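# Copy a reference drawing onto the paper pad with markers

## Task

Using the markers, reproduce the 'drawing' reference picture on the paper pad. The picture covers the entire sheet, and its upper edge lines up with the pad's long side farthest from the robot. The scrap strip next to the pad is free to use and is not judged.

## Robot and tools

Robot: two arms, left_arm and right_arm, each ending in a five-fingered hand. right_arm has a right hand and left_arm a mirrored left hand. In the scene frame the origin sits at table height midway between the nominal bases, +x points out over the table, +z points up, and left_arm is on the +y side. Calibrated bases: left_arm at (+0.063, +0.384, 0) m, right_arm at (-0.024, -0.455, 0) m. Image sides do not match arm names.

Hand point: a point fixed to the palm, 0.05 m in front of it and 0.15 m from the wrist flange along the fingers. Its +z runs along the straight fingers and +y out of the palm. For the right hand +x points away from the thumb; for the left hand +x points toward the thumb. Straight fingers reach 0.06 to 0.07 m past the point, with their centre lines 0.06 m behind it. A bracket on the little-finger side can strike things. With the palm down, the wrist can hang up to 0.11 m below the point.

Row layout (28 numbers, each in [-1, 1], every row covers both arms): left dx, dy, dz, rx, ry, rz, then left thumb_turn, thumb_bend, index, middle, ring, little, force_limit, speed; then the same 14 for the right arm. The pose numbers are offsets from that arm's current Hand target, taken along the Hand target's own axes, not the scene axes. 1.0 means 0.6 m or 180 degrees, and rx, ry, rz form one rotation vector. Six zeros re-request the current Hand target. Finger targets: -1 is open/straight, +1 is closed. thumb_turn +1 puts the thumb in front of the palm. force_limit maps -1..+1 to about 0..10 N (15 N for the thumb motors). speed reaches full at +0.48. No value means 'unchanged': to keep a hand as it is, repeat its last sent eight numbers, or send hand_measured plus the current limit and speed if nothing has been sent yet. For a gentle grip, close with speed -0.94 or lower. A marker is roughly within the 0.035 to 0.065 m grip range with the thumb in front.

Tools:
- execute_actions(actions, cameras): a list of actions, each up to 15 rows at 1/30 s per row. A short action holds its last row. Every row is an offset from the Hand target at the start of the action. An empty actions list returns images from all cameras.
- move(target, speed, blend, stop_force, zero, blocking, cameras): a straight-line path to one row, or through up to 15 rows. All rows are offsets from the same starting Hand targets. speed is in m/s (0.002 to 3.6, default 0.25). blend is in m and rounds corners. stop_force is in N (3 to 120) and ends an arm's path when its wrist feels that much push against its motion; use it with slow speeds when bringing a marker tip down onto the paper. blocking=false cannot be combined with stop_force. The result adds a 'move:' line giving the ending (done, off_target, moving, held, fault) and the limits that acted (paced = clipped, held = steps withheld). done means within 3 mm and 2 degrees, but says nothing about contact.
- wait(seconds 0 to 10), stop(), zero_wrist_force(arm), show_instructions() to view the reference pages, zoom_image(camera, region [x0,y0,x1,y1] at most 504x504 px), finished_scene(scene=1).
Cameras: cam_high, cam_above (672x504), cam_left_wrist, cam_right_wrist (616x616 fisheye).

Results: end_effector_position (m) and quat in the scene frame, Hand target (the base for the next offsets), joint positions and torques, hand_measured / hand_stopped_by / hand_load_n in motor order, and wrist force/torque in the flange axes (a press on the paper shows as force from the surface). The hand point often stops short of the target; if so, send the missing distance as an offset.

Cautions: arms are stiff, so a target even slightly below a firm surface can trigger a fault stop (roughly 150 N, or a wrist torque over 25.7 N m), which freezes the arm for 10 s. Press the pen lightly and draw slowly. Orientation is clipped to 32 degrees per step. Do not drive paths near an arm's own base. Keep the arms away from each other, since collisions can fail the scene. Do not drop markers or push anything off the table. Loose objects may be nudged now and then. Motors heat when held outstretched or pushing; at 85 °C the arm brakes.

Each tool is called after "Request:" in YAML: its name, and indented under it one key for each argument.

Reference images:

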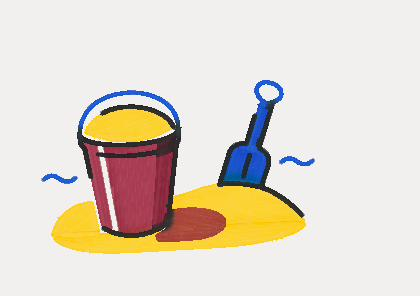

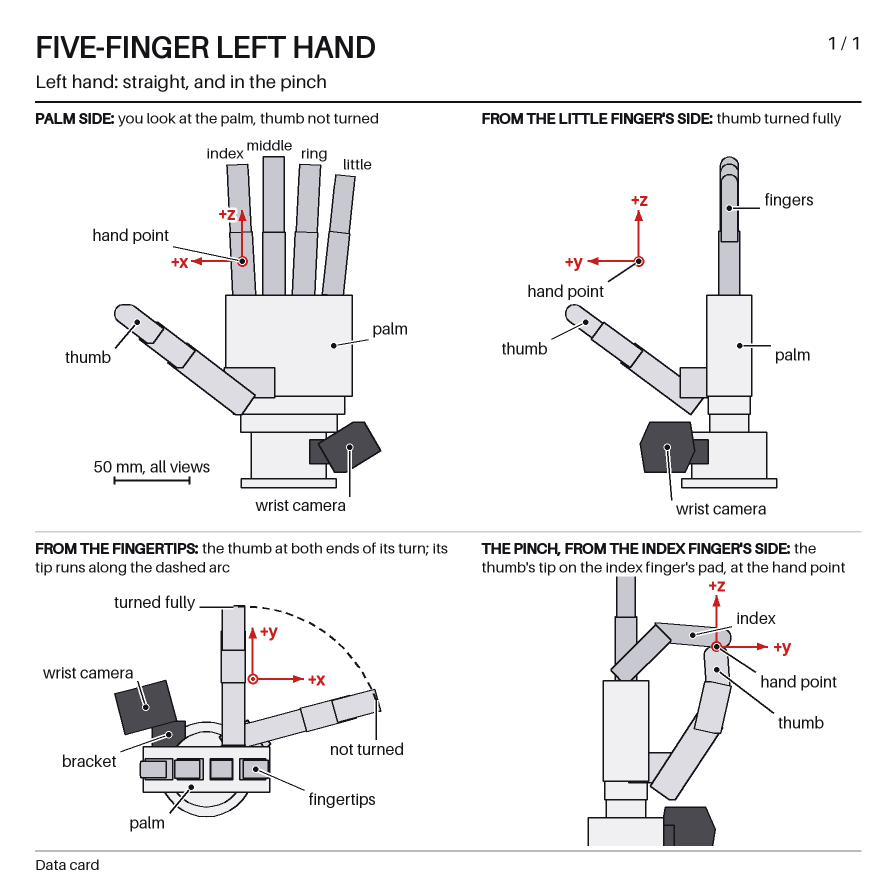

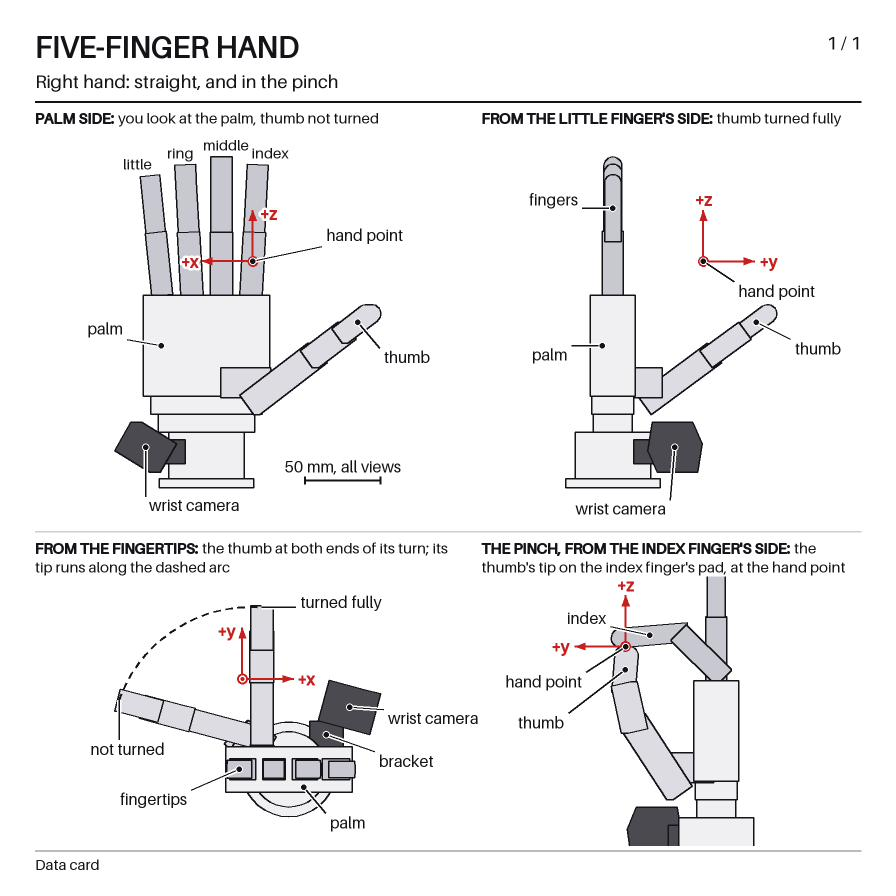

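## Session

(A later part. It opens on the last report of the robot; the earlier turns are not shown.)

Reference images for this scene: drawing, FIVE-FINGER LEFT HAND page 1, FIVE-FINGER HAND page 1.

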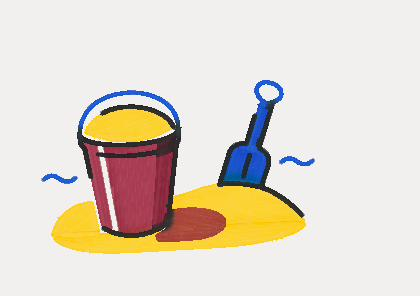

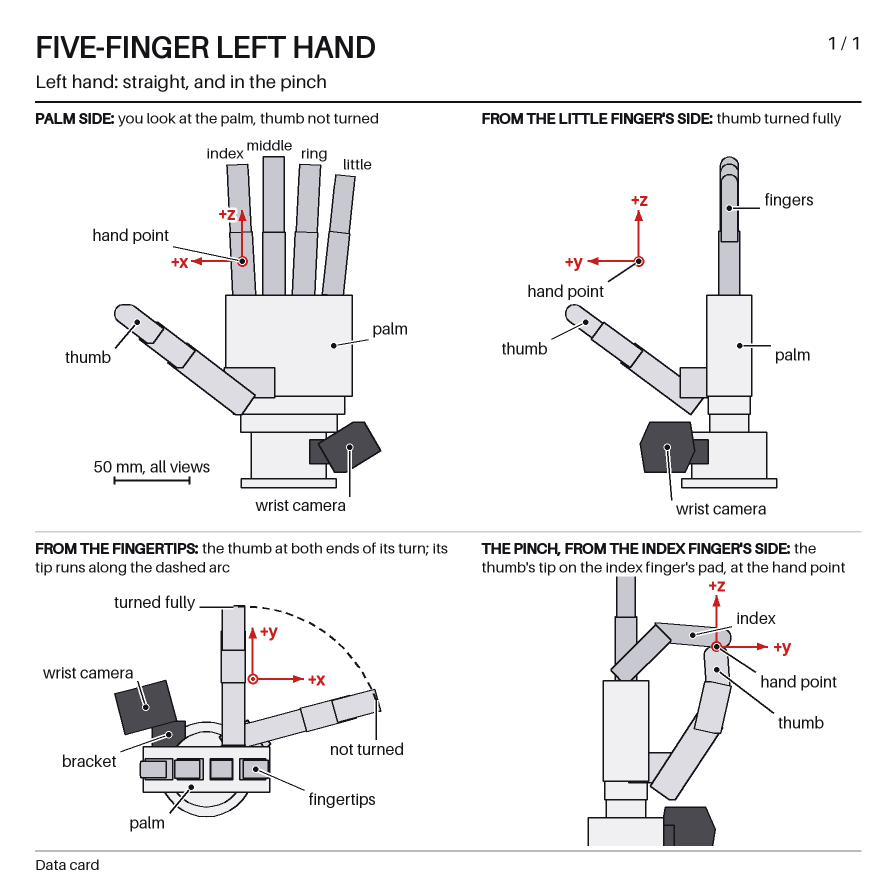

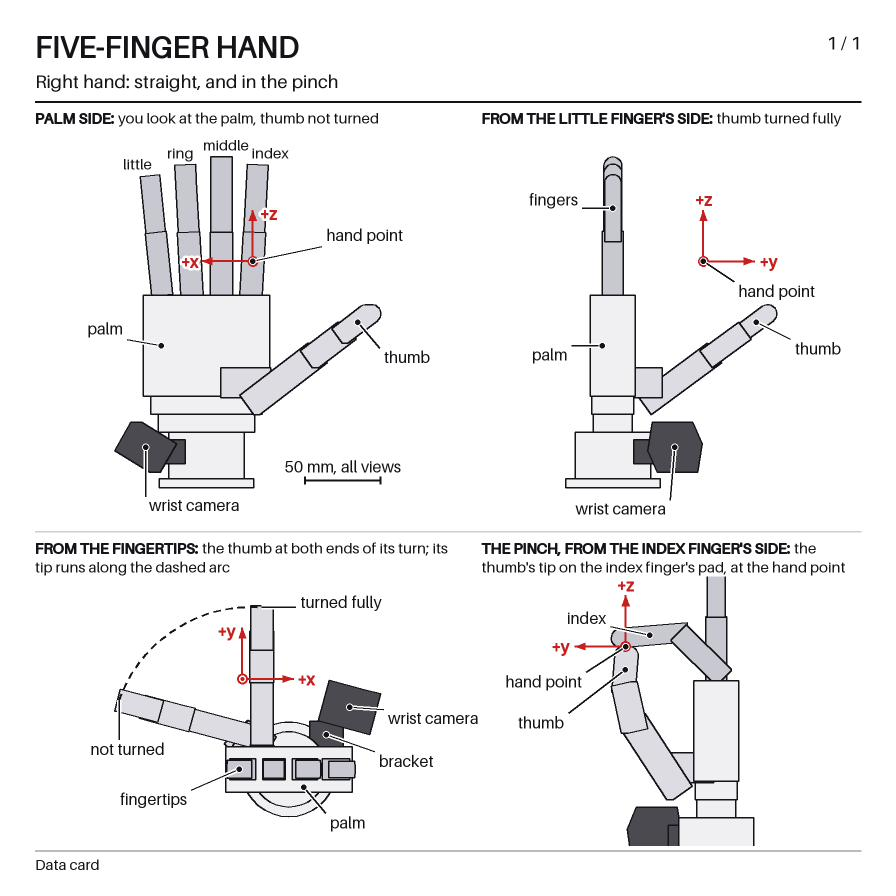

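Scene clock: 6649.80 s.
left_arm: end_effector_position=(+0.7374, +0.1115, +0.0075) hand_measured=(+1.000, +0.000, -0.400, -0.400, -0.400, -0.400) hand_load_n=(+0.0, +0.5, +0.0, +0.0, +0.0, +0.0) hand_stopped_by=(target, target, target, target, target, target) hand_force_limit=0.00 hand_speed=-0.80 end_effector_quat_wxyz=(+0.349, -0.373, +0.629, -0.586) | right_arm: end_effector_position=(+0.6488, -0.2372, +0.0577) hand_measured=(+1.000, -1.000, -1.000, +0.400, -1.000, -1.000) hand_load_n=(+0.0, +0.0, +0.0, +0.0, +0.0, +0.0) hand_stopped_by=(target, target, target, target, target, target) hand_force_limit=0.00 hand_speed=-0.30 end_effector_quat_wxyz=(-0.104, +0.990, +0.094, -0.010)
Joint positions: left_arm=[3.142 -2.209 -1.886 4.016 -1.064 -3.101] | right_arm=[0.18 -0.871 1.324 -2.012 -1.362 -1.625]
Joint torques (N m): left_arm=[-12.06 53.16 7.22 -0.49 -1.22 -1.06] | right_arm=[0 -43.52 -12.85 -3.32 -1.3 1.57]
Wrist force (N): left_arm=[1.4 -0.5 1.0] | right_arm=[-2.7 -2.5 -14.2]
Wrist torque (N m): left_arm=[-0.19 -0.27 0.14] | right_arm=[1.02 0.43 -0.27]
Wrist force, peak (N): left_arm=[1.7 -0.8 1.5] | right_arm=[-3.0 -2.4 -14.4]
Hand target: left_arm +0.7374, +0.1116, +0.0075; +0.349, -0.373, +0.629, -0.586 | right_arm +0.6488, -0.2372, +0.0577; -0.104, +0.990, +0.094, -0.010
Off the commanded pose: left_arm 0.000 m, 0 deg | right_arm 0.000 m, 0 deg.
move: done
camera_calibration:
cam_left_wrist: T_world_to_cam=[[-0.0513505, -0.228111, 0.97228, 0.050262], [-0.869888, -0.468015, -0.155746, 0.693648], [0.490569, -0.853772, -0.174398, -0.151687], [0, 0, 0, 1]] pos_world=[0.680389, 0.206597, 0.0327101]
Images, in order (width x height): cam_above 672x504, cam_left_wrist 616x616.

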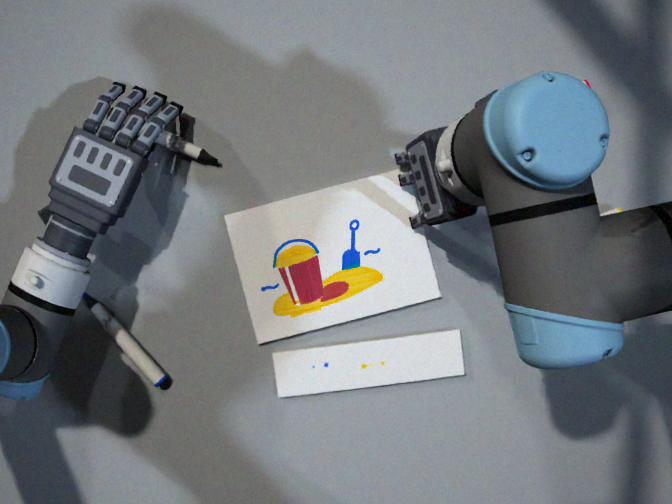

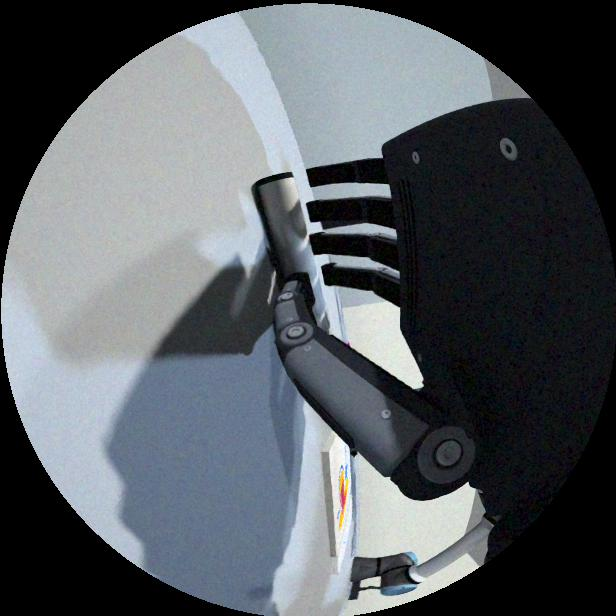

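Request:
execute_actions:
  actions:
    - [[0,0,0,0,0,0,1,0,0.3,-0.4,-0.4,-0.4,-0.4,-0.94,0,0,0,0,0,0,1,-1,-1,0.4,-1,-1,0,-0.3]]
    - [[0,0,0,0,0,0,1,0,0.3,-0.4,-0.4,-0.4,-0.4,-0.94,0,0,0,0,0,0,1,-1,-1,0.4,-1,-1,0,-0.3]]
    - [[0,0,0,0,0,0,1,0,0.3,-0.4,-0.4,-0.4,-0.4,-0.94,0,0,0,0,0,0,1,-1,-1,0.4,-1,-1,0,-0.3]]
    - [[0,0,0,0,0,0,1,0,0.3,-0.4,-0.4,-0.4,-0.4,-0.94,0,0,0,0,0,0,1,-1,-1,0.4,-1,-1,0,-0.3]]
    - [[0,0,0,0,0,0,1,0,0.3,-0.4,-0.4,-0.4,-0.4,-0.94,0,0,0,0,0,0,1,-1,-1,0.4,-1,-1,0,-0.3]]
    - [[0,0,0,0,0,0,1,0,0.3,-0.4,-0.4,-0.4,-0.4,-0.94,0,0,0,0,0,0,1,-1,-1,0.4,-1,-1,0,-0.3]]
    - [[0,0,0,0,0,0,1,0,0.3,-0.4,-0.4,-0.4,-0.4,-0.94,0,0,0,0,0,0,1,-1,-1,0.4,-1,-1,0,-0.3]]
  cameras: ["cam_left_wrist"]

Request:
zoom_image:
  camera: "cam_left_wrist"
  region: [170, 150, 420, 430]

Scene clock: 6686.33 s.
left_arm: end_effector_position=(+0.7374, +0.1116, +0.0075) hand_measured=(+1.000, +0.000, -0.062, -0.400, -0.400, -0.400) hand_load_n=(-1.5, +0.5, +3.0, +0.0, -0.5, +0.0) hand_stopped_by=(target, target, force, target, target, target) hand_force_limit=-0.40 hand_speed=-0.94 end_effector_quat_wxyz=(+0.349, -0.373, +0.629, -0.586) | right_arm: end_effector_position=(+0.6488, -0.2372, +0.0577) hand_measured=(+1.000, -1.000, -1.000, +0.400, -1.000, -1.000) hand_load_n=(+0.0, +0.0, +0.5, +0.0, +0.5, +0.0) hand_stopped_by=(target, target, target, target, target, target) hand_force_limit=0.00 hand_speed=-0.30 end_effector_quat_wxyz=(-0.104, +0.990, +0.094, -0.010)
Joint positions: left_arm=[3.142 -2.209 -1.886 4.016 -1.064 -3.101] | right_arm=[0.18 -0.871 1.324 -2.012 -1.362 -1.625]
Joint torques (N m): left_arm=[-12.53 43.29 19.73 -0.51 -1.08 0.19] | right_arm=[-0.24 -43.48 -13.77 -3.39 -1.39 1.68]
Wrist force (N): left_arm=[1.8 -2.6 1.0] | right_arm=[-2.6 -2.7 -14.1]
Wrist torque (N m): left_arm=[-0.26 -0.31 0.18] | right_arm=[0.97 0.41 -0.27]
Wrist force, peak (N): left_arm=[2.0 -2.8 1.2] | right_arm=[-2.6 -2.4 -14.5]
Hand target: left_arm +0.7374, +0.1116, +0.0075; +0.349, -0.373, +0.629, -0.586 | right_arm +0.6488, -0.2372, +0.0577; -0.104, +0.990, +0.094, -0.010
Off the commanded pose: left_arm 0.000 m, 0 deg | right_arm 0.000 m, 0 deg.
Step readings (end_effector_position of left_arm | right_arm):
0: (+0.7374, +0.1115, +0.0075) | (+0.6488, -0.2372, +0.0577)
1: (+0.7374, +0.1115, +0.0075) | (+0.6488, -0.2372, +0.0577)
2: (+0.7374, +0.1115, +0.0075) | (+0.6488, -0.2372, +0.0577)
4: (+0.7374, +0.1115, +0.0075) | (+0.6488, -0.2372, +0.0577)
8: (+0.7374, +0.1115, +0.0075) | (+0.6488, -0.2372, +0.0577)
15: (+0.7374, +0.1115, +0.0075) | (+0.6488, -0.2372, +0.0577)
16: (+0.7374, +0.1115, +0.0075) | (+0.6488, -0.2372, +0.0577)
17: (+0.7374, +0.1115, +0.0075) | (+0.6488, -0.2372, +0.0577)
19: (+0.7374, +0.1115, +0.0075) | (+0.6488, -0.2372, +0.0577)
23: (+0.7374, +0.1115, +0.0075) | (+0.6488, -0.2372, +0.0577)
30: (+0.7374, +0.1115, +0.0075) | (+0.6488, -0.2372, +0.0577)
31: (+0.7374, +0.1115, +0.0075) | (+0.6488, -0.2372, +0.0577)
32: (+0.7374, +0.1115, +0.0075) | (+0.6488, -0.2372, +0.0577)
34: (+0.7374, +0.1115, +0.0075) | (+0.6488, -0.2372, +0.0577)
38: (+0.7374, +0.1115, +0.0075) | (+0.6488, -0.2372, +0.0577)
45: (+0.7374, +0.1115, +0.0075) | (+0.6488, -0.2372, +0.0577)
46: (+0.7374, +0.1115, +0.0075) | (+0.6488, -0.2372, +0.0577)
47: (+0.7374, +0.1115, +0.0075) | (+0.6488, -0.2372, +0.0577)
49: (+0.7374, +0.1115, +0.0075) | (+0.6488, -0.2372, +0.0577)
53: (+0.7374, +0.1115, +0.0075) | (+0.6488, -0.2372, +0.0577)
60: (+0.7374, +0.1116, +0.0075) | (+0.6488, -0.2372, +0.0577)
61: (+0.7374, +0.1115, +0.0075) | (+0.6488, -0.2372, +0.0577)
62: (+0.7374, +0.1115, +0.0075) | (+0.6488, -0.2372, +0.0577)
64: (+0.7374, +0.1116, +0.0075) | (+0.6488, -0.2372, +0.0577)
68: (+0.7374, +0.1116, +0.0075) | (+0.6488, -0.2372, +0.0577)
75: (+0.7374, +0.1116, +0.0075) | (+0.6488, -0.2372, +0.0577)
76: (+0.7374, +0.1116, +0.0075) | (+0.6488, -0.2372, +0.0577)
77: (+0.7374, +0.1116, +0.0075) | (+0.6488, -0.2372, +0.0577)
79: (+0.7374, +0.1116, +0.0075) | (+0.6488, -0.2372, +0.0577)
83: (+0.7374, +0.1116, +0.0075) | (+0.6488, -0.2372, +0.0577)
90: (+0.7374, +0.1116, +0.0075) | (+0.6488, -0.2372, +0.0577)
91: (+0.7374, +0.1116, +0.0075) | (+0.6488, -0.2372, +0.0577)
92: (+0.7374, +0.1116, +0.0075) | (+0.6488, -0.2372, +0.0577)
94: (+0.7374, +0.1116, +0.0075) | (+0.6488, -0.2372, +0.0577)
98: (+0.7374, +0.1116, +0.0075) | (+0.6488, -0.2372, +0.0577)
105: (+0.7374, +0.1116, +0.0075) | (+0.6488, -0.2372, +0.0577)
camera_calibration:
cam_left_wrist: T_world_to_cam=[[-0.0513983, -0.228028, 0.972297, 0.0502769], [-0.86988, -0.468028, -0.155749, 0.693645], [0.490578, -0.853787, -0.174302, -0.151693], [0, 0, 0, 1]] pos_world=[0.680389, 0.206597, 0.0327102]
Images, in order (width x height): cam_left_wrist 616x616.

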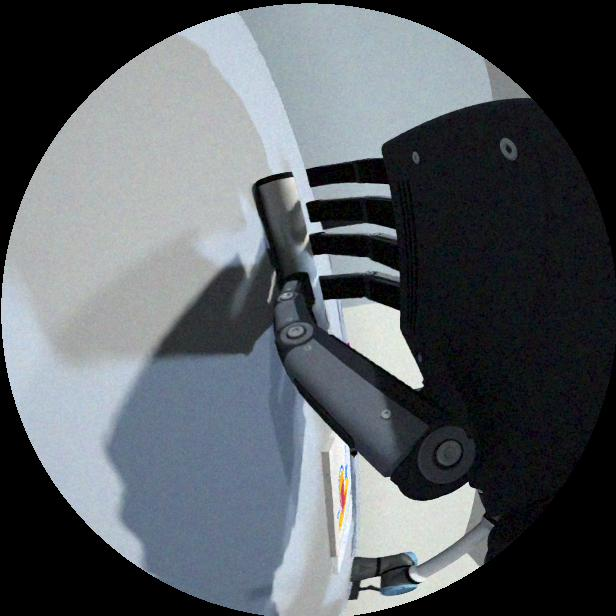

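Scaled by 1.800 from the camera's 616x616 image, which has a finer 880x880 frame.

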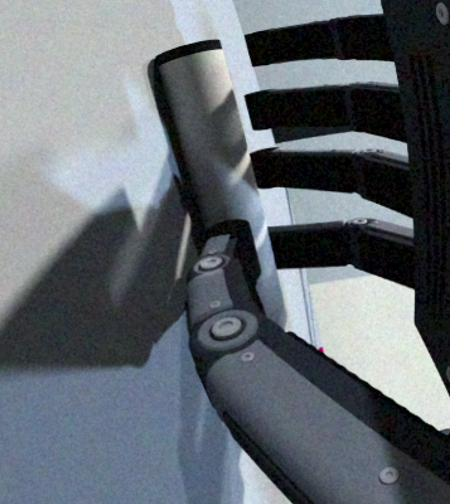

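Request:
execute_actions:
  actions:
    - [[0,0,0,0,0,0,1,0,0.31,-0.4,-0.4,-0.4,0.2,-0.94,0,0,0,0,0,0,1,-1,-1,0.4,-1,-1,0,-0.3]]
    - [[0,0,0,0,0,0,1,0,0.31,-0.4,-0.4,-0.4,0.2,-0.94,0,0,0,0,0,0,1,-1,-1,0.4,-1,-1,0,-0.3]]
    - [[0,0,0,0,0,0,1,0,0.31,-0.4,-0.4,-0.4,0.2,-0.94,0,0,0,0,0,0,1,-1,-1,0.4,-1,-1,0,-0.3]]
    - [[0,0,0,0,0,0,1,0,0.31,-0.4,-0.4,-0.4,0.2,-0.94,0,0,0,0,0,0,1,-1,-1,0.4,-1,-1,0,-0.3]]
    - [[0,0,0,0,0,0,1,0,0.31,-0.4,-0.4,-0.4,0.2,-0.94,0,0,0,0,0,0,1,-1,-1,0.4,-1,-1,0,-0.3]]
    - [[0,0,0,0,0,0,1,0,0.31,-0.4,0.3,0.3,-0.7,-0.94,0,0,0,0,0,0,1,-1,-1,0.4,-1,-1,0,-0.3]]
    - [[0,0,0,0,0,0,1,0,0.31,-0.4,0.3,0.3,-0.7,-0.94,0,0,0,0,0,0,1,-1,-1,0.4,-1,-1,0,-0.3]]
    - [[0,0,0,0,0,0,1,0,0.31,-0.4,0.3,0.3,-0.7,-0.94,0,0,0,0,0,0,1,-1,-1,0.4,-1,-1,0,-0.3]]
    - [[0,0,0,0,0,0,1,0,0.31,-0.4,0.3,0.3,-0.7,-0.94,0,0,0,0,0,0,1,-1,-1,0.4,-1,-1,0,-0.3]]
    - [[0,0,0,0,0,0,1,0,0.31,-0.4,0.3,0.3,-0.7,-0.94,0,0,0,0,0,0,1,-1,-1,0.4,-1,-1,0,-0.3]]
    - [[0,0,0,0,0,0,1,0,0.31,-0.4,0.3,0.3,-0.7,-0.94,0,0,0,0,0,0,1,-1,-1,0.4,-1,-1,0,-0.3]]
    - [[0,0,0,0,0,0,1,0,0.31,-0.4,0.3,0.3,-0.7,-0.94,0,0,0,0,0,0,1,-1,-1,0.4,-1,-1,0,-0.3]]

Request:
move:
  target: [0,-0.0166,-0.0012,0,0,0,1,0,0.31,-0.4,0.3,0.3,-0.7,-0.94,0,0,0,0,0,0,1,-1,-1,0.4,-1,-1,0,-0.3]
  speed: 0.015
  cameras: ["cam_left_wrist"]

Request:
zoom_image:
  camera: "cam_left_wrist"
  region: [170, 150, 420, 430]

Scene clock: 6718.87 s.
left_arm: end_effector_position=(+0.7374, +0.1116, +0.0075) hand_measured=(+1.000, +0.000, -0.054, -0.400, -0.074, -0.068) hand_load_n=(-2.5, +1.0, +6.0, +0.0, +2.0, +2.0) hand_stopped_by=(target, target, force, target, force, force) hand_force_limit=-0.70 hand_speed=-0.94 end_effector_quat_wxyz=(+0.349, -0.373, +0.629, -0.586) | right_arm: end_effector_position=(+0.6488, -0.2372, +0.0577) hand_measured=(+1.000, -1.000, -1.000, +0.400, -1.000, -1.000) hand_load_n=(+0.0, +0.0, +0.0, +0.0, +0.5, +0.0) hand_stopped_by=(target, target, target, target, target, target) hand_force_limit=0.00 hand_speed=-0.30 end_effector_quat_wxyz=(-0.104, +0.990, +0.094, -0.010)
Joint positions: left_arm=[3.142 -2.209 -1.886 4.016 -1.064 -3.101] | right_arm=[0.18 -0.871 1.324 -2.012 -1.362 -1.625]
Joint torques (N m): left_arm=[-10.72 27.38 20.61 -0.66 -0.78 1.47] | right_arm=[-0.35 -43.45 -13.32 -3.37 -1.44 1.66]
Wrist force (N): left_arm=[1.6 -5.8 1.2] | right_arm=[-2.7 -2.6 -14.1]
Wrist torque (N m): left_arm=[-0.31 -0.29 0.29] | right_arm=[1.00 0.42 -0.27]
Wrist force, peak (N): left_arm=[1.4 -6.4 1.6] | right_arm=[-2.8 -2.6 -14.4]
Hand target: left_arm +0.7374, +0.1116, +0.0075; +0.349, -0.373, +0.629, -0.586 | right_arm +0.6488, -0.2372, +0.0577; -0.104, +0.990, +0.094, -0.010
Off the commanded pose: left_arm 0.000 m, 0 deg | right_arm 0.000 m, 0 deg.
Step readings (end_effector_position of left_arm | right_arm):
0: (+0.7374, +0.1116, +0.0075) | (+0.6488, -0.2372, +0.0577)
1: (+0.7374, +0.1116, +0.0075) | (+0.6488, -0.2372, +0.0577)
2: (+0.7374, +0.1116, +0.0075) | (+0.6488, -0.2372, +0.0577)
4: (+0.7374, +0.1115, +0.0075) | (+0.6488, -0.2372, +0.0577)
8: (+0.7374, +0.1116, +0.0075) | (+0.6488, -0.2372, +0.0577)
15: (+0.7374, +0.1115, +0.0075) | (+0.6488, -0.2372, +0.0577)
16: (+0.7374, +0.1115, +0.0075) | (+0.6488, -0.2372, +0.0577)
17: (+0.7374, +0.1115, +0.0075) | (+0.6488, -0.2372, +0.0577)
19: (+0.7374, +0.1115, +0.0075) | (+0.6488, -0.2372, +0.0577)
23: (+0.7374, +0.1115, +0.0075) | (+0.6488, -0.2372, +0.0577)
30: (+0.7374, +0.1115, +0.0075) | (+0.6488, -0.2372, +0.0577)
31: (+0.7374, +0.1115, +0.0075) | (+0.6488, -0.2372, +0.0577)
32: (+0.7374, +0.1115, +0.0075) | (+0.6488, -0.2372, +0.0577)
34: (+0.7374, +0.1115, +0.0075) | (+0.6488, -0.2372, +0.0577)
38: (+0.7374, +0.1115, +0.0075) | (+0.6488, -0.2372, +0.0577)
45: (+0.7374, +0.1115, +0.0075) | (+0.6488, -0.2372, +0.0577)
46: (+0.7374, +0.1115, +0.0075) | (+0.6488, -0.2372, +0.0577)
47: (+0.7374, +0.1115, +0.0075) | (+0.6488, -0.2372, +0.0577)
49: (+0.7374, +0.1115, +0.0075) | (+0.6488, -0.2372, +0.0577)
53: (+0.7374, +0.1115, +0.0075) | (+0.6488, -0.2372, +0.0577)
60: (+0.7374, +0.1115, +0.0075) | (+0.6488, -0.2372, +0.0577)
61: (+0.7374, +0.1115, +0.0075) | (+0.6488, -0.2372, +0.0577)
62: (+0.7374, +0.1115, +0.0075) | (+0.6488, -0.2372, +0.0577)
64: (+0.7374, +0.1115, +0.0075) | (+0.6488, -0.2372, +0.0577)
68: (+0.7374, +0.1115, +0.0075) | (+0.6488, -0.2372, +0.0577)
75: (+0.7374, +0.1115, +0.0075) | (+0.6488, -0.2372, +0.0577)
76: (+0.7374, +0.1115, +0.0075) | (+0.6488, -0.2372, +0.0577)
77: (+0.7374, +0.1115, +0.0075) | (+0.6488, -0.2372, +0.0577)
79: (+0.7374, +0.1115, +0.0075) | (+0.6488, -0.2372, +0.0577)
83: (+0.7374, +0.1115, +0.0075) | (+0.6488, -0.2372, +0.0577)
90: (+0.7374, +0.1115, +0.0075) | (+0.6488, -0.2372, +0.0577)
91: (+0.7374, +0.1115, +0.0075) | (+0.6488, -0.2372, +0.0577)
92: (+0.7374, +0.1115, +0.0075) | (+0.6488, -0.2372, +0.0577)
94: (+0.7374, +0.1115, +0.0075) | (+0.6488, -0.2372, +0.0577)
98: (+0.7374, +0.1115, +0.0075) | (+0.6488, -0.2372, +0.0577)
105: (+0.7374, +0.1115, +0.0075) | (+0.6488, -0.2372, +0.0577)
106: (+0.7374, +0.1115, +0.0075) | (+0.6488, -0.2372, +0.0577)
107: (+0.7374, +0.1115, +0.0075) | (+0.6488, -0.2372, +0.0577)
109: (+0.7374, +0.1115, +0.0075) | (+0.6488, -0.2372, +0.0577)
113: (+0.7374, +0.1115, +0.0075) | (+0.6488, -0.2372, +0.0577)
120: (+0.7374, +0.1115, +0.0075) | (+0.6488, -0.2372, +0.0577)
121: (+0.7374, +0.1115, +0.0075) | (+0.6488, -0.2372, +0.0577)
122: (+0.7374, +0.1115, +0.0075) | (+0.6488, -0.2372, +0.0577)
124: (+0.7374, +0.1115, +0.0075) | (+0.6488, -0.2372, +0.0577)
128: (+0.7374, +0.1115, +0.0075) | (+0.6488, -0.2372, +0.0577)
135: (+0.7374, +0.1115, +0.0075) | (+0.6488, -0.2372, +0.0577)
136: (+0.7374, +0.1116, +0.0075) | (+0.6488, -0.2372, +0.0577)
137: (+0.7374, +0.1115, +0.0075) | (+0.6488, -0.2372, +0.0577)
139: (+0.7374, +0.1115, +0.0075) | (+0.6488, -0.2372, +0.0577)
143: (+0.7374, +0.1116, +0.0075) | (+0.6488, -0.2372, +0.0577)
150: (+0.7374, +0.1116, +0.0075) | (+0.6488, -0.2372, +0.0577)
151: (+0.7374, +0.1116, +0.0075) | (+0.6488, -0.2372, +0.0577)
152: (+0.7374, +0.1116, +0.0075) | (+0.6488, -0.2372, +0.0577)
154: (+0.7374, +0.1116, +0.0075) | (+0.6488, -0.2372, +0.0577)
158: (+0.7374, +0.1116, +0.0075) | (+0.6488, -0.2372, +0.0577)
165: (+0.7374, +0.1116, +0.0075) | (+0.6488, -0.2372, +0.0577)
166: (+0.7374, +0.1116, +0.0075) | (+0.6488, -0.2372, +0.0577)
167: (+0.7374, +0.1116, +0.0075) | (+0.6488, -0.2372, +0.0577)
169: (+0.7374, +0.1116, +0.0075) | (+0.6488, -0.2372, +0.0577)
173: (+0.7374, +0.1116, +0.0075) | (+0.6488, -0.2372, +0.0577)
180: (+0.7374, +0.1116, +0.0075) | (+0.6488, -0.2372, +0.0577)

Scene clock: 6719.80 s.
left_arm: end_effector_position=(+0.7374, +0.1115, +0.0176) hand_measured=(+1.000, +0.000, -0.054, -0.400, -0.074, -0.068) hand_load_n=(-2.0, +3.5, +5.5, +0.0, +0.5, +0.5) hand_stopped_by=(target, target, force, target, force, force) hand_force_limit=-0.70 hand_speed=-0.94 end_effector_quat_wxyz=(+0.349, -0.373, +0.629, -0.586) | right_arm: end_effector_position=(+0.6488, -0.2372, +0.0577) hand_measured=(+1.000, -1.000, -1.000, +0.400, -1.000, -1.000) hand_load_n=(+0.0, +0.0, +0.0, +0.0, +0.0, +0.0) hand_stopped_by=(target, target, target, target, target, target) hand_force_limit=0.00 hand_speed=-0.30 end_effector_quat_wxyz=(-0.104, +0.990, +0.094, -0.010)
Joint positions: left_arm=[3.142 -2.189 -1.884 3.994 -1.064 -3.101] | right_arm=[0.18 -0.871 1.324 -2.012 -1.362 -1.625]
Joint torques (N m): left_arm=[-12.66 28.74 22.64 2.8 -1.09 0.77] | right_arm=[-0.21 -43.54 -14.15 -3.32 -1.35 1.67]
Wrist force (N): left_arm=[1.7 -0.6 1.0] | right_arm=[-2.7 -2.3 -14.4]
Wrist torque (N m): left_arm=[-0.23 -0.32 0.16] | right_arm=[1.05 0.45 -0.27]
Wrist force, peak (N): left_arm=[1.3 -6.1 1.2] | right_arm=[-2.8 -2.6 -14.4]
Hand target: left_arm +0.7374, +0.1115, +0.0175; +0.349, -0.373, +0.629, -0.586 | right_arm +0.6488, -0.2372, +0.0577; -0.104, +0.990, +0.094, -0.010
Off the commanded pose: left_arm 0.000 m, 0 deg | right_arm 0.000 m, 0 deg.
move: done
camera_calibration:
cam_left_wrist: T_world_to_cam=[[-0.0513983, -0.228028, 0.972297, 0.0404567], [-0.86988, -0.468028, -0.155749, 0.695218], [0.490578, -0.853787, -0.174302, -0.149932], [0, 0, 0, 1]] pos_world=[0.680389, 0.206597, 0.0428102]
Images, in order (width x height): cam_left_wrist 616x616.

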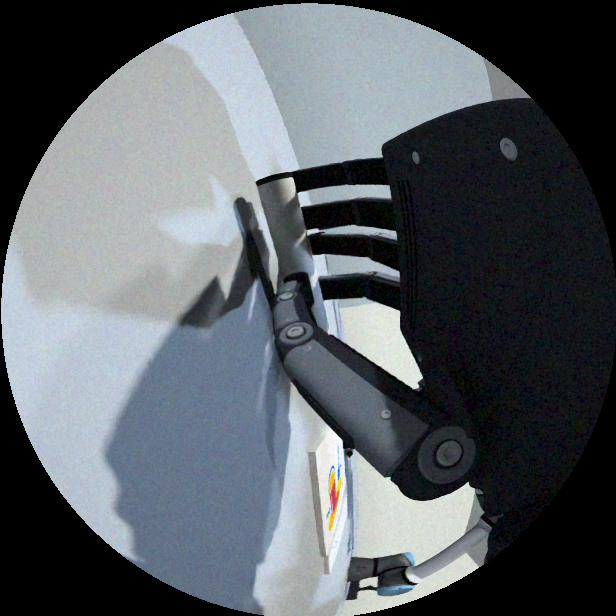

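Scaled by 1.800 from the camera's 616x616 image, which has a finer 880x880 frame.

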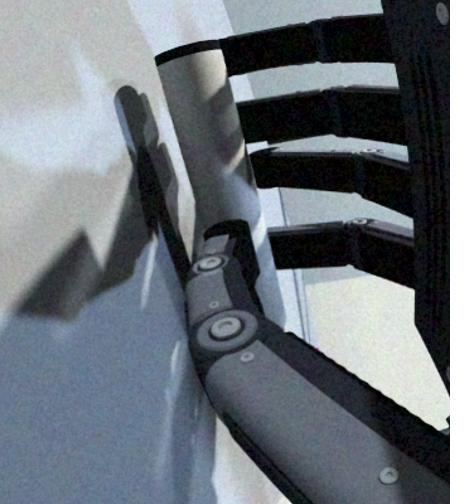

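Request:
execute_actions:
  actions:
    - [[0,0,0,0,0,0,1,0,0.31,0.3,0.3,0.3,0,-0.94,0,0,0,0,0,0,1,-1,-1,0.4,-1,-1,0,-0.3]]
    - [[0,0,0,0,0,0,1,0,0.31,0.3,0.3,0.3,0,-0.94,0,0,0,0,0,0,1,-1,-1,0.4,-1,-1,0,-0.3]]
    - [[0,0,0,0,0,0,1,0,0.31,0.3,0.3,0.3,0,-0.94,0,0,0,0,0,0,1,-1,-1,0.4,-1,-1,0,-0.3]]
    - [[0,0,0,0,0,0,1,0,0.31,0.3,0.3,0.3,0,-0.94,0,0,0,0,0,0,1,-1,-1,0.4,-1,-1,0,-0.3]]
    - [[0,0,0,0,0,0,1,0,0.31,0.3,0.3,0.3,0,-0.94,0,0,0,0,0,0,1,-1,-1,0.4,-1,-1,0,-0.3]]
    - [[0,0,0,0,0,0,1,0,0.31,0.3,0.3,0.3,0,-0.94,0,0,0,0,0,0,1,-1,-1,0.4,-1,-1,0,-0.3]]
    - [[0,0,0,0,0,0,1,0,0.35,0.35,0.3,0.3,0.5,-0.95,0,0,0,0,0,0,1,-1,-1,0.4,-1,-1,0,-0.3]]
    - [[0,0,0,0,0,0,1,0,0.35,0.35,0.3,0.3,0.5,-0.95,0,0,0,0,0,0,1,-1,-1,0.4,-1,-1,0,-0.3]]
    - [[0,0,0,0,0,0,1,0,0.35,0.35,0.3,0.3,0.5,-0.95,0,0,0,0,0,0,1,-1,-1,0.4,-1,-1,0,-0.3]]
    - [[0,0,0,0,0,0,1,0,0.35,0.35,0.33,0.33,-0.5,-0.95,0,0,0,0,0,0,1,-1,-1,0.4,-1,-1,0,-0.3]]
    - [[0,0,0,0,0,0,1,0,0.35,0.35,0.33,0.33,-0.5,-0.95,0,0,0,0,0,0,1,-1,-1,0.4,-1,-1,0,-0.3]]
    - [[0,0,0,0,0,0,1,0,0.35,0.35,0.33,0.33,-0.5,-0.95,0,0,0,0,0,0,1,-1,-1,0.4,-1,-1,0,-0.3]]
  cameras: ["cam_left_wrist"]

Request:
zoom_image:
  camera: "cam_left_wrist"
  region: [170, 150, 420, 430]

Scene clock: 6752.47 s.
left_arm: end_effector_position=(+0.7374, +0.1115, +0.0175) hand_measured=(+1.000, -0.002, -0.042, -0.050, -0.056, -0.040) hand_load_n=(+0.0, +9.5, +10.0, +4.0, +2.0, +3.0) hand_stopped_by=(target, target, force, force, force, force) hand_force_limit=-0.50 hand_speed=-0.95 end_effector_quat_wxyz=(+0.349, -0.373, +0.629, -0.586) | right_arm: end_effector_position=(+0.6488, -0.2372, +0.0577) hand_measured=(+1.000, -1.000, -1.000, +0.400, -1.000, -1.000) hand_load_n=(+0.0, +0.0, +0.0, +0.0, +0.5, +0.0) hand_stopped_by=(target, target, target, target, target, target) hand_force_limit=0.00 hand_speed=-0.30 end_effector_quat_wxyz=(-0.104, +0.990, +0.094, -0.010)
Joint positions: left_arm=[3.142 -2.189 -1.884 3.994 -1.064 -3.101] | right_arm=[0.18 -0.871 1.324 -2.012 -1.362 -1.625]
Joint torques (N m): left_arm=[-13.28 28.7 3.22 2.93 -1.17 0.7] | right_arm=[-0.34 -42.72 -14.33 -3.38 -1.32 1.7]
Wrist force (N): left_arm=[1.6 -0.4 1.3] | right_arm=[-2.7 -2.4 -14.0]
Wrist torque (N m): left_arm=[-0.23 -0.29 0.15] | right_arm=[1.01 0.42 -0.27]
Wrist force, peak (N): left_arm=[2.1 -0.7 1.2] | right_arm=[-2.8 -2.6 -14.6]
Hand target: left_arm +0.7374, +0.1115, +0.0175; +0.349, -0.373, +0.629, -0.586 | right_arm +0.6488, -0.2372, +0.0577; -0.104, +0.990, +0.094, -0.010
Off the commanded pose: left_arm 0.000 m, 0 deg | right_arm 0.000 m, 0 deg.
Step readings (end_effector_position of left_arm | right_arm):
0: (+0.7374, +0.1115, +0.0175) | (+0.6488, -0.2372, +0.0577)
1: (+0.7374, +0.1115, +0.0175) | (+0.6488, -0.2372, +0.0577)
2: (+0.7374, +0.1115, +0.0175) | (+0.6488, -0.2372, +0.0577)
4: (+0.7374, +0.1115, +0.0175) | (+0.6488, -0.2372, +0.0577)
8: (+0.7374, +0.1115, +0.0175) | (+0.6488, -0.2372, +0.0577)
15: (+0.7374, +0.1115, +0.0175) | (+0.6488, -0.2372, +0.0577)
16: (+0.7374, +0.1115, +0.0175) | (+0.6488, -0.2372, +0.0577)
17: (+0.7374, +0.1115, +0.0175) | (+0.6488, -0.2372, +0.0577)
19: (+0.7374, +0.1115, +0.0175) | (+0.6488, -0.2372, +0.0577)
23: (+0.7374, +0.1115, +0.0175) | (+0.6488, -0.2372, +0.0577)
30: (+0.7374, +0.1115, +0.0175) | (+0.6488, -0.2372, +0.0577)
31: (+0.7374, +0.1115, +0.0175) | (+0.6488, -0.2372, +0.0577)
32: (+0.7374, +0.1115, +0.0175) | (+0.6488, -0.2372, +0.0577)
34: (+0.7374, +0.1115, +0.0175) | (+0.6488, -0.2372, +0.0577)
38: (+0.7374, +0.1115, +0.0175) | (+0.6488, -0.2372, +0.0577)
45: (+0.7374, +0.1115, +0.0175) | (+0.6488, -0.2372, +0.0577)
46: (+0.7374, +0.1115, +0.0175) | (+0.6488, -0.2372, +0.0577)
47: (+0.7374, +0.1115, +0.0175) | (+0.6488, -0.2372, +0.0577)
49: (+0.7374, +0.1115, +0.0175) | (+0.6488, -0.2372, +0.0577)
53: (+0.7374, +0.1115, +0.0175) | (+0.6488, -0.2372, +0.0577)
60: (+0.7374, +0.1115, +0.0175) | (+0.6488, -0.2372, +0.0577)
61: (+0.7374, +0.1115, +0.0175) | (+0.6488, -0.2372, +0.0577)
62: (+0.7374, +0.1115, +0.0175) | (+0.6488, -0.2372, +0.0577)
64: (+0.7374, +0.1115, +0.0175) | (+0.6488, -0.2372, +0.0577)
68: (+0.7374, +0.1115, +0.0175) | (+0.6488, -0.2372, +0.0577)
75: (+0.7374, +0.1115, +0.0175) | (+0.6488, -0.2372, +0.0577)
76: (+0.7374, +0.1115, +0.0175) | (+0.6488, -0.2372, +0.0577)
77: (+0.7374, +0.1115, +0.0175) | (+0.6488, -0.2372, +0.0577)
79: (+0.7374, +0.1115, +0.0175) | (+0.6488, -0.2372, +0.0577)
83: (+0.7374, +0.1115, +0.0175) | (+0.6488, -0.2372, +0.0577)
90: (+0.7374, +0.1115, +0.0175) | (+0.6488, -0.2372, +0.0577)
91: (+0.7374, +0.1115, +0.0175) | (+0.6488, -0.2372, +0.0577)
92: (+0.7374, +0.1115, +0.0175) | (+0.6488, -0.2372, +0.0577)
94: (+0.7374, +0.1115, +0.0175) | (+0.6488, -0.2372, +0.0577)
98: (+0.7374, +0.1115, +0.0175) | (+0.6488, -0.2372, +0.0577)
105: (+0.7374, +0.1115, +0.0175) | (+0.6488, -0.2372, +0.0577)
106: (+0.7374, +0.1115, +0.0175) | (+0.6488, -0.2372, +0.0577)
107: (+0.7374, +0.1115, +0.0175) | (+0.6488, -0.2372, +0.0577)
109: (+0.7374, +0.1115, +0.0175) | (+0.6488, -0.2372, +0.0577)
113: (+0.7374, +0.1115, +0.0175) | (+0.6488, -0.2372, +0.0577)
120: (+0.7374, +0.1115, +0.0175) | (+0.6488, -0.2372, +0.0577)
121: (+0.7374, +0.1115, +0.0175) | (+0.6488, -0.2372, +0.0577)
122: (+0.7374, +0.1115, +0.0175) | (+0.6488, -0.2372, +0.0577)
124: (+0.7374, +0.1115, +0.0175) | (+0.6488, -0.2372, +0.0577)
128: (+0.7374, +0.1115, +0.0175) | (+0.6488, -0.2372, +0.0577)
135: (+0.7374, +0.1115, +0.0175) | (+0.6488, -0.2372, +0.0577)
136: (+0.7374, +0.1115, +0.0175) | (+0.6488, -0.2372, +0.0577)
137: (+0.7374, +0.1115, +0.0175) | (+0.6488, -0.2372, +0.0577)
139: (+0.7374, +0.1115, +0.0175) | (+0.6488, -0.2372, +0.0577)
143: (+0.7374, +0.1115, +0.0175) | (+0.6488, -0.2372, +0.0577)
150: (+0.7374, +0.1115, +0.0175) | (+0.6488, -0.2372, +0.0577)
151: (+0.7374, +0.1115, +0.0175) | (+0.6488, -0.2372, +0.0577)
152: (+0.7374, +0.1115, +0.0175) | (+0.6488, -0.2372, +0.0577)
154: (+0.7374, +0.1115, +0.0175) | (+0.6488, -0.2372, +0.0577)
158: (+0.7374, +0.1115, +0.0175) | (+0.6488, -0.2372, +0.0577)
165: (+0.7374, +0.1115, +0.0175) | (+0.6488, -0.2372, +0.0577)
166: (+0.7374, +0.1115, +0.0175) | (+0.6488, -0.2372, +0.0577)
167: (+0.7374, +0.1115, +0.0175) | (+0.6488, -0.2372, +0.0577)
169: (+0.7374, +0.1115, +0.0175) | (+0.6488, -0.2372, +0.0577)
173: (+0.7374, +0.1115, +0.0175) | (+0.6488, -0.2372, +0.0577)
180: (+0.7374, +0.1115, +0.0175) | (+0.6488, -0.2372, +0.0577)
camera_calibration:
cam_left_wrist: T_world_to_cam=[[-0.0513505, -0.228111, 0.97228, 0.0405392], [-0.869888, -0.468015, -0.155746, 0.695205], [0.490569, -0.853772, -0.174398, -0.149943], [0, 0, 0, 1]] pos_world=[0.680389, 0.206597, 0.0427101]
Images, in order (width x height): cam_left_wrist 616x616.

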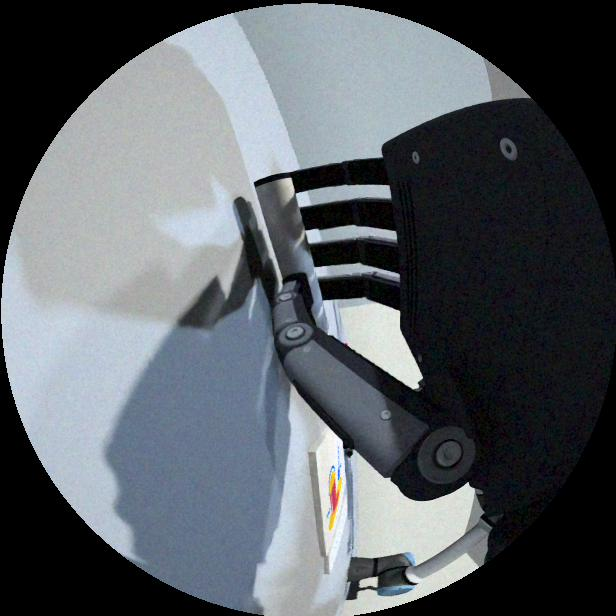

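Scaled by 1.800 from the camera's 616x616 image, which has a finer 880x880 frame.

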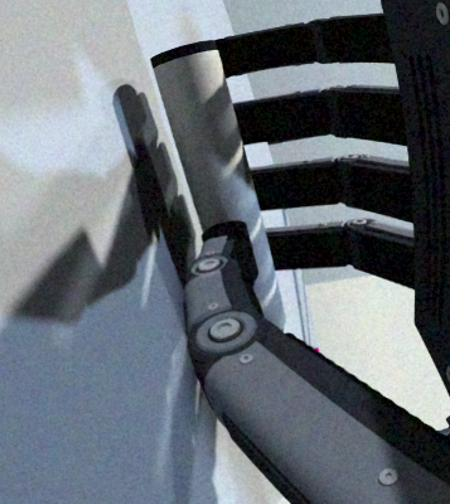

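Request:
execute_actions:
  actions:
    - [[0,0,0,0,0,0,1,0,0.35,0.37,0.33,0.33,0.4,-0.95,0,0,0,0,0,0,1,-1,-1,0.4,-1,-1,0,-0.3]]
    - [[0,0,0,0,0,0,1,0,0.35,0.37,0.33,0.33,0.4,-0.95,0,0,0,0,0,0,1,-1,-1,0.4,-1,-1,0,-0.3]]
    - [[0,0,0,0,0,0,1,0,0.35,0.37,0.33,0.33,0.4,-0.95,0,0,0,0,0,0,1,-1,-1,0.4,-1,-1,0,-0.3]]

Request:
move:
  target:
    - [-0.0005,-0.2993,-0.0208,0,0,0,1,0,0.35,0.37,0.33,0.33,0.4,-0.95,0,0,0,0,0,0,1,-1,-1,0.4,-1,-1,0,-0.3]
    - [0.3118,-0.2912,-0.2062,0.041,0.0063,0.5,1,0,0.35,0.37,0.33,0.33,0.4,-0.95,0,0,0,0,0,0,1,-1,-1,0.4,-1,-1,0,-0.3]
  speed: [0.1,0.2]
  blend: 0.02
  cameras: ["cam_high","cam_above","cam_left_wrist"]

Request:
zoom_image:
  camera: "cam_high"
  region: [260, 120, 420, 280]

Scene clock: 6833.60 s.
left_arm: end_effector_position=(+0.7374, +0.1115, +0.0175) hand_measured=(+1.000, -0.002, -0.042, -0.042, -0.056, -0.040) hand_load_n=(+0.5, +10.5, +9.0, +9.0, +0.5, +2.0) hand_stopped_by=(target, target, force, force, force, force) hand_force_limit=0.40 hand_speed=-0.95 end_effector_quat_wxyz=(+0.349, -0.373, +0.629, -0.586) | right_arm: end_effector_position=(+0.6488, -0.2372, +0.0577) hand_measured=(+1.000, -1.000, -1.000, +0.400, -1.000, -1.000) hand_load_n=(+0.0, +0.0, +0.0, +0.0, +0.5, +0.0) hand_stopped_by=(target, target, target, target, target, target) hand_force_limit=0.00 hand_speed=-0.30 end_effector_quat_wxyz=(-0.104, +0.990, +0.094, -0.010)
Joint positions: left_arm=[3.142 -2.189 -1.884 3.994 -1.064 -3.101] | right_arm=[0.18 -0.871 1.324 -2.012 -1.362 -1.625]
Joint torques (N m): left_arm=[-13.48 29.12 3.83 2.91 -0.99 0.35] | right_arm=[-0.07 -42.85 -14.86 -3.37 -1.35 1.55]
Wrist force (N): left_arm=[1.5 -0.6 0.9] | right_arm=[-2.4 -2.7 -14.1]
Wrist torque (N m): left_arm=[-0.23 -0.29 0.15] | right_arm=[0.97 0.39 -0.27]
Wrist force, peak (N): left_arm=[1.9 -0.9 1.1] | right_arm=[-2.7 -2.7 -14.4]
Hand target: left_arm +0.7374, +0.1115, +0.0175; +0.349, -0.373, +0.629, -0.586 | right_arm +0.6488, -0.2372, +0.0577; -0.104, +0.990, +0.094, -0.010
Off the commanded pose: left_arm 0.000 m, 0 deg | right_arm 0.000 m, 0 deg.
Step readings (end_effector_position of left_arm | right_arm):
0: (+0.7374, +0.1115, +0.0175) | (+0.6488, -0.2372, +0.0577)
1: (+0.7374, +0.1115, +0.0175) | (+0.6488, -0.2372, +0.0577)
2: (+0.7374, +0.1115, +0.0175) | (+0.6488, -0.2372, +0.0577)
4: (+0.7374, +0.1115, +0.0175) | (+0.6488, -0.2372, +0.0577)
8: (+0.7374, +0.1115, +0.0175) | (+0.6488, -0.2372, +0.0577)
15: (+0.7374, +0.1115, +0.0175) | (+0.6488, -0.2372, +0.0577)
16: (+0.7374, +0.1115, +0.0175) | (+0.6488, -0.2372, +0.0577)
17: (+0.7374, +0.1115, +0.0175) | (+0.6488, -0.2372, +0.0577)
19: (+0.7374, +0.1115, +0.0175) | (+0.6488, -0.2372, +0.0577)
23: (+0.7374, +0.1115, +0.0175) | (+0.6488, -0.2372, +0.0577)
30: (+0.7374, +0.1115, +0.0175) | (+0.6488, -0.2372, +0.0577)
31: (+0.7374, +0.1115, +0.0175) | (+0.6488, -0.2372, +0.0577)
32: (+0.7374, +0.1115, +0.0175) | (+0.6488, -0.2372, +0.0577)
34: (+0.7374, +0.1115, +0.0175) | (+0.6488, -0.2372, +0.0577)
38: (+0.7374, +0.1115, +0.0175) | (+0.6488, -0.2372, +0.0577)
45: (+0.7374, +0.1115, +0.0175) | (+0.6488, -0.2372, +0.0577)

Scene clock: 6839.80 s.
left_arm: end_effector_position=(+0.5498, +0.0000, +0.1997) hand_measured=(+1.000, -0.002, -0.042, -0.042, -0.056, -0.040) hand_load_n=(+0.5, +10.5, +9.0, +8.5, +1.0, +2.0) hand_stopped_by=(target, target, force, force, force, force) hand_force_limit=0.40 hand_speed=-0.95 end_effector_quat_wxyz=(+0.676, +0.207, +0.676, -0.206) | right_arm: end_effector_position=(+0.6488, -0.2372, +0.0577) hand_measured=(+1.000, -1.000, -1.000, +0.400, -1.000, -1.000) hand_load_n=(+0.0, +0.0, +0.0, +0.0, +0.5, +0.0) hand_stopped_by=(target, target, target, target, target, target) hand_force_limit=0.00 hand_speed=-0.30 end_effector_quat_wxyz=(-0.104, +0.990, +0.094, -0.010)
Joint positions: left_arm=[2.612 -1.713 -2.13 3.843 -1.497 -1.57] | right_arm=[0.18 -0.871 1.324 -2.012 -1.362 -1.625]
Joint torques (N m): left_arm=[13.39 26.03 29.27 -0.12 1.31 1.35] | right_arm=[-0.41 -42.31 -14.91 -3.36 -1.08 1.61]
Wrist force (N): left_arm=[-0.6 1.1 0.5] | right_arm=[-2.5 -2.4 -14.1]
Wrist torque (N m): left_arm=[0.13 0.23 -0.17] | right_arm=[1.02 0.40 -0.26]
Wrist force, peak (N): left_arm=[2.0 0.4 1.3] | right_arm=[-2.7 -2.6 -14.4]
Hand target: left_arm +0.5499, +0.0001, +0.1999; +0.677, +0.207, +0.676, -0.206 | right_arm +0.6488, -0.2372, +0.0577; -0.104, +0.990, +0.094, -0.010
Off the commanded pose: left_arm 0.000 m, 0 deg | right_arm 0.000 m, 0 deg.
move: done
camera_calibration:
cam_left_wrist: T_world_to_cam=[[-0.547277, -0.806586, -0.223399, 0.339803], [-0.331436, 0.45396, -0.827085, 0.346318], [0.76853, -0.378602, -0.515774, -0.206009], [0, 0, 0, 1]] pos_world=[0.459073, 0.0388704, 0.256092]
Images, in order (width x height): cam_high 672x504, cam_above 672x504, cam_left_wrist 616x616.

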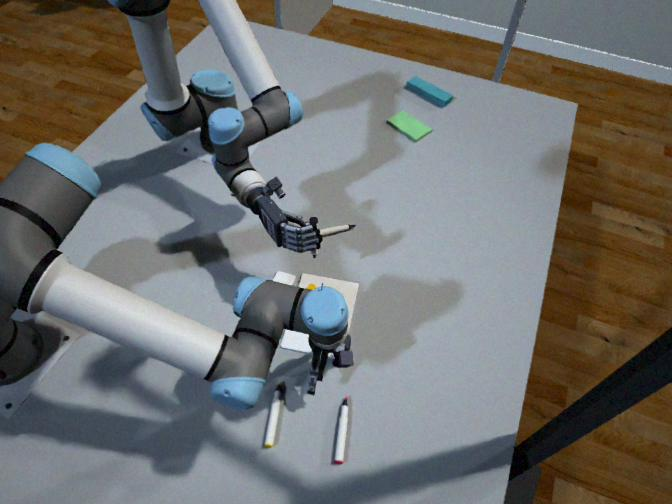

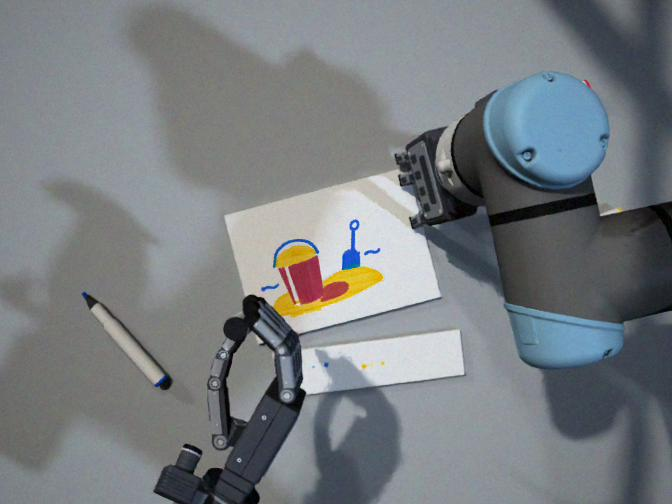

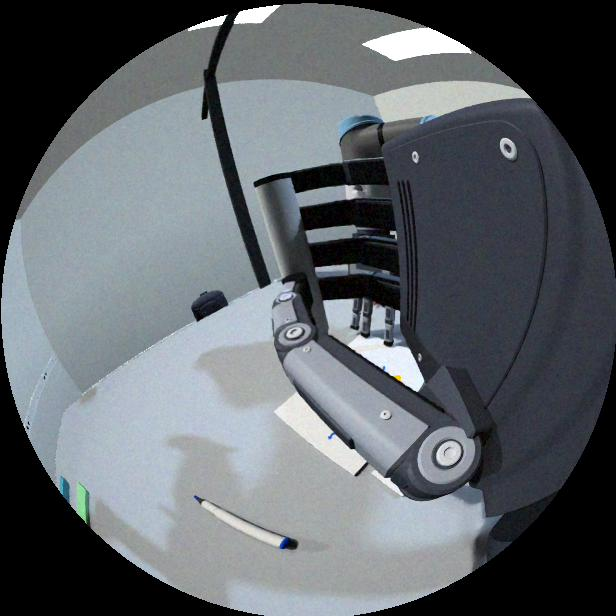

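Scaled by 3.150.

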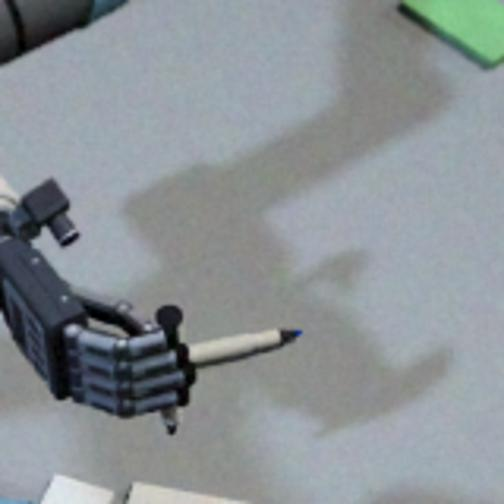

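Request:
move:
  target: [0.1665,-0.1752,-0.0318,0,0,0,1,0,0.35,0.37,0.33,0.33,0.4,-0.95,0,0,0,0,0,0,1,-1,-1,0.4,-1,-1,0,-0.3]
  speed: 0.12
  cameras: ["cam_high","cam_above"]

Request:
zoom_image:
  camera: "cam_high"
  region: [200, 180, 360, 340]

Request:
zoom_image:
  camera: "cam_above"
  region: [220, 260, 440, 450]

Scene clock: 6855.63 s.
left_arm: end_effector_position=(+0.4755, -0.0765, +0.1000) hand_measured=(+1.000, -0.002, -0.042, -0.042, -0.056, -0.040) hand_load_n=(+0.5, +10.5, +9.0, +8.5, +1.0, +2.0) hand_stopped_by=(target, target, force, force, force, force) hand_force_limit=0.40 hand_speed=-0.95 end_effector_quat_wxyz=(+0.677, +0.207, +0.676, -0.206) | right_arm: end_effector_position=(+0.6488, -0.2372, +0.0577) hand_measured=(+1.000, -1.000, -1.000, +0.400, -1.000, -1.000) hand_load_n=(+0.0, +0.0, +0.0, +0.0, +0.5, +0.0) hand_stopped_by=(target, target, target, target, target, target) hand_force_limit=0.00 hand_speed=-0.30 end_effector_quat_wxyz=(-0.104, +0.990, +0.094, -0.010)
Joint positions: left_arm=[2.327 -1.97 -2.143 4.114 -1.783 -1.57] | right_arm=[0.18 -0.871 1.324 -2.012 -1.362 -1.625]
Joint torques (N m): left_arm=[7.99 36.49 -0.74 0.56 0.27 1.57] | right_arm=[-1.13 -42.6 -14.79 -3.44 -1.09 1.64]
Wrist force (N): left_arm=[-0.4 1.1 0.5] | right_arm=[-2.6 -2.5 -14.0]
Wrist torque (N m): left_arm=[0.22 0.15 -0.10] | right_arm=[0.99 0.42 -0.27]
Wrist force, peak (N): left_arm=[-1.3 2.3 0.6] | right_arm=[-2.7 -2.7 -14.6]
Hand target: left_arm +0.4755, -0.0764, +0.0999; +0.677, +0.207, +0.676, -0.206 | right_arm +0.6488, -0.2372, +0.0577; -0.104, +0.990, +0.094, -0.010
Off the commanded pose: left_arm 0.000 m, 0 deg | right_arm 0.000 m, 0 deg.
move: done
Images, in order (width x height): cam_high 672x504, cam_above 672x504.

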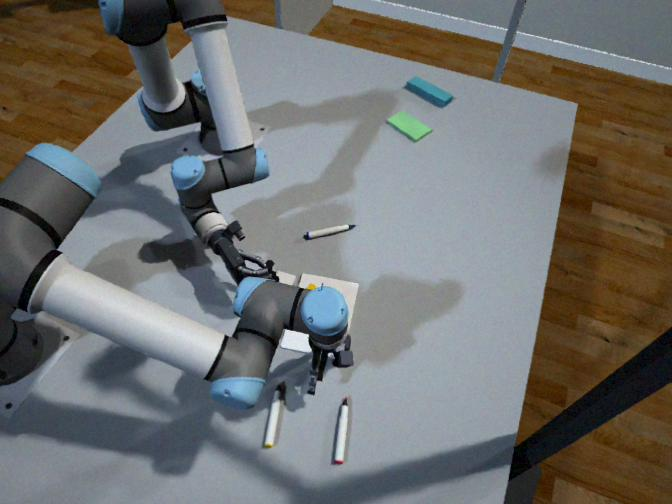

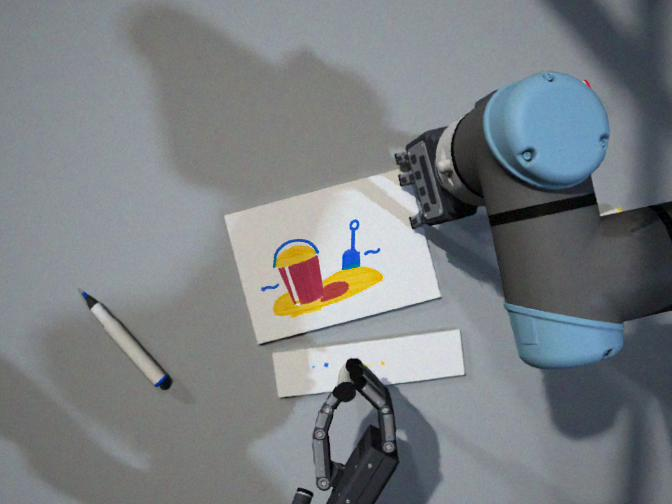

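Scaled by 3.150.

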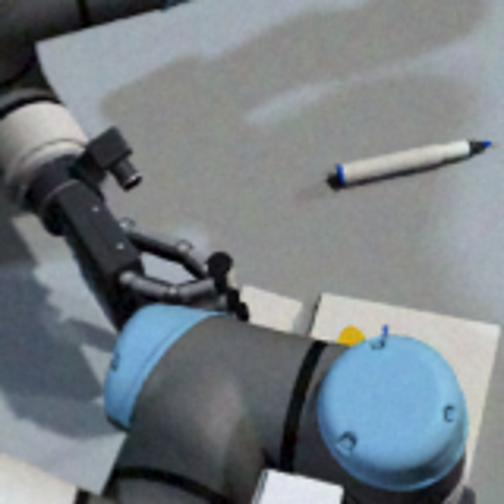

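Scaled by 2.291.

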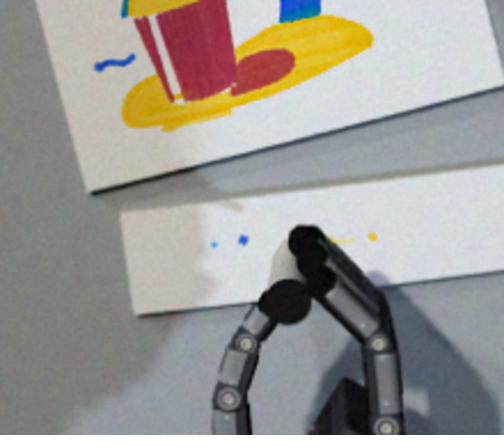

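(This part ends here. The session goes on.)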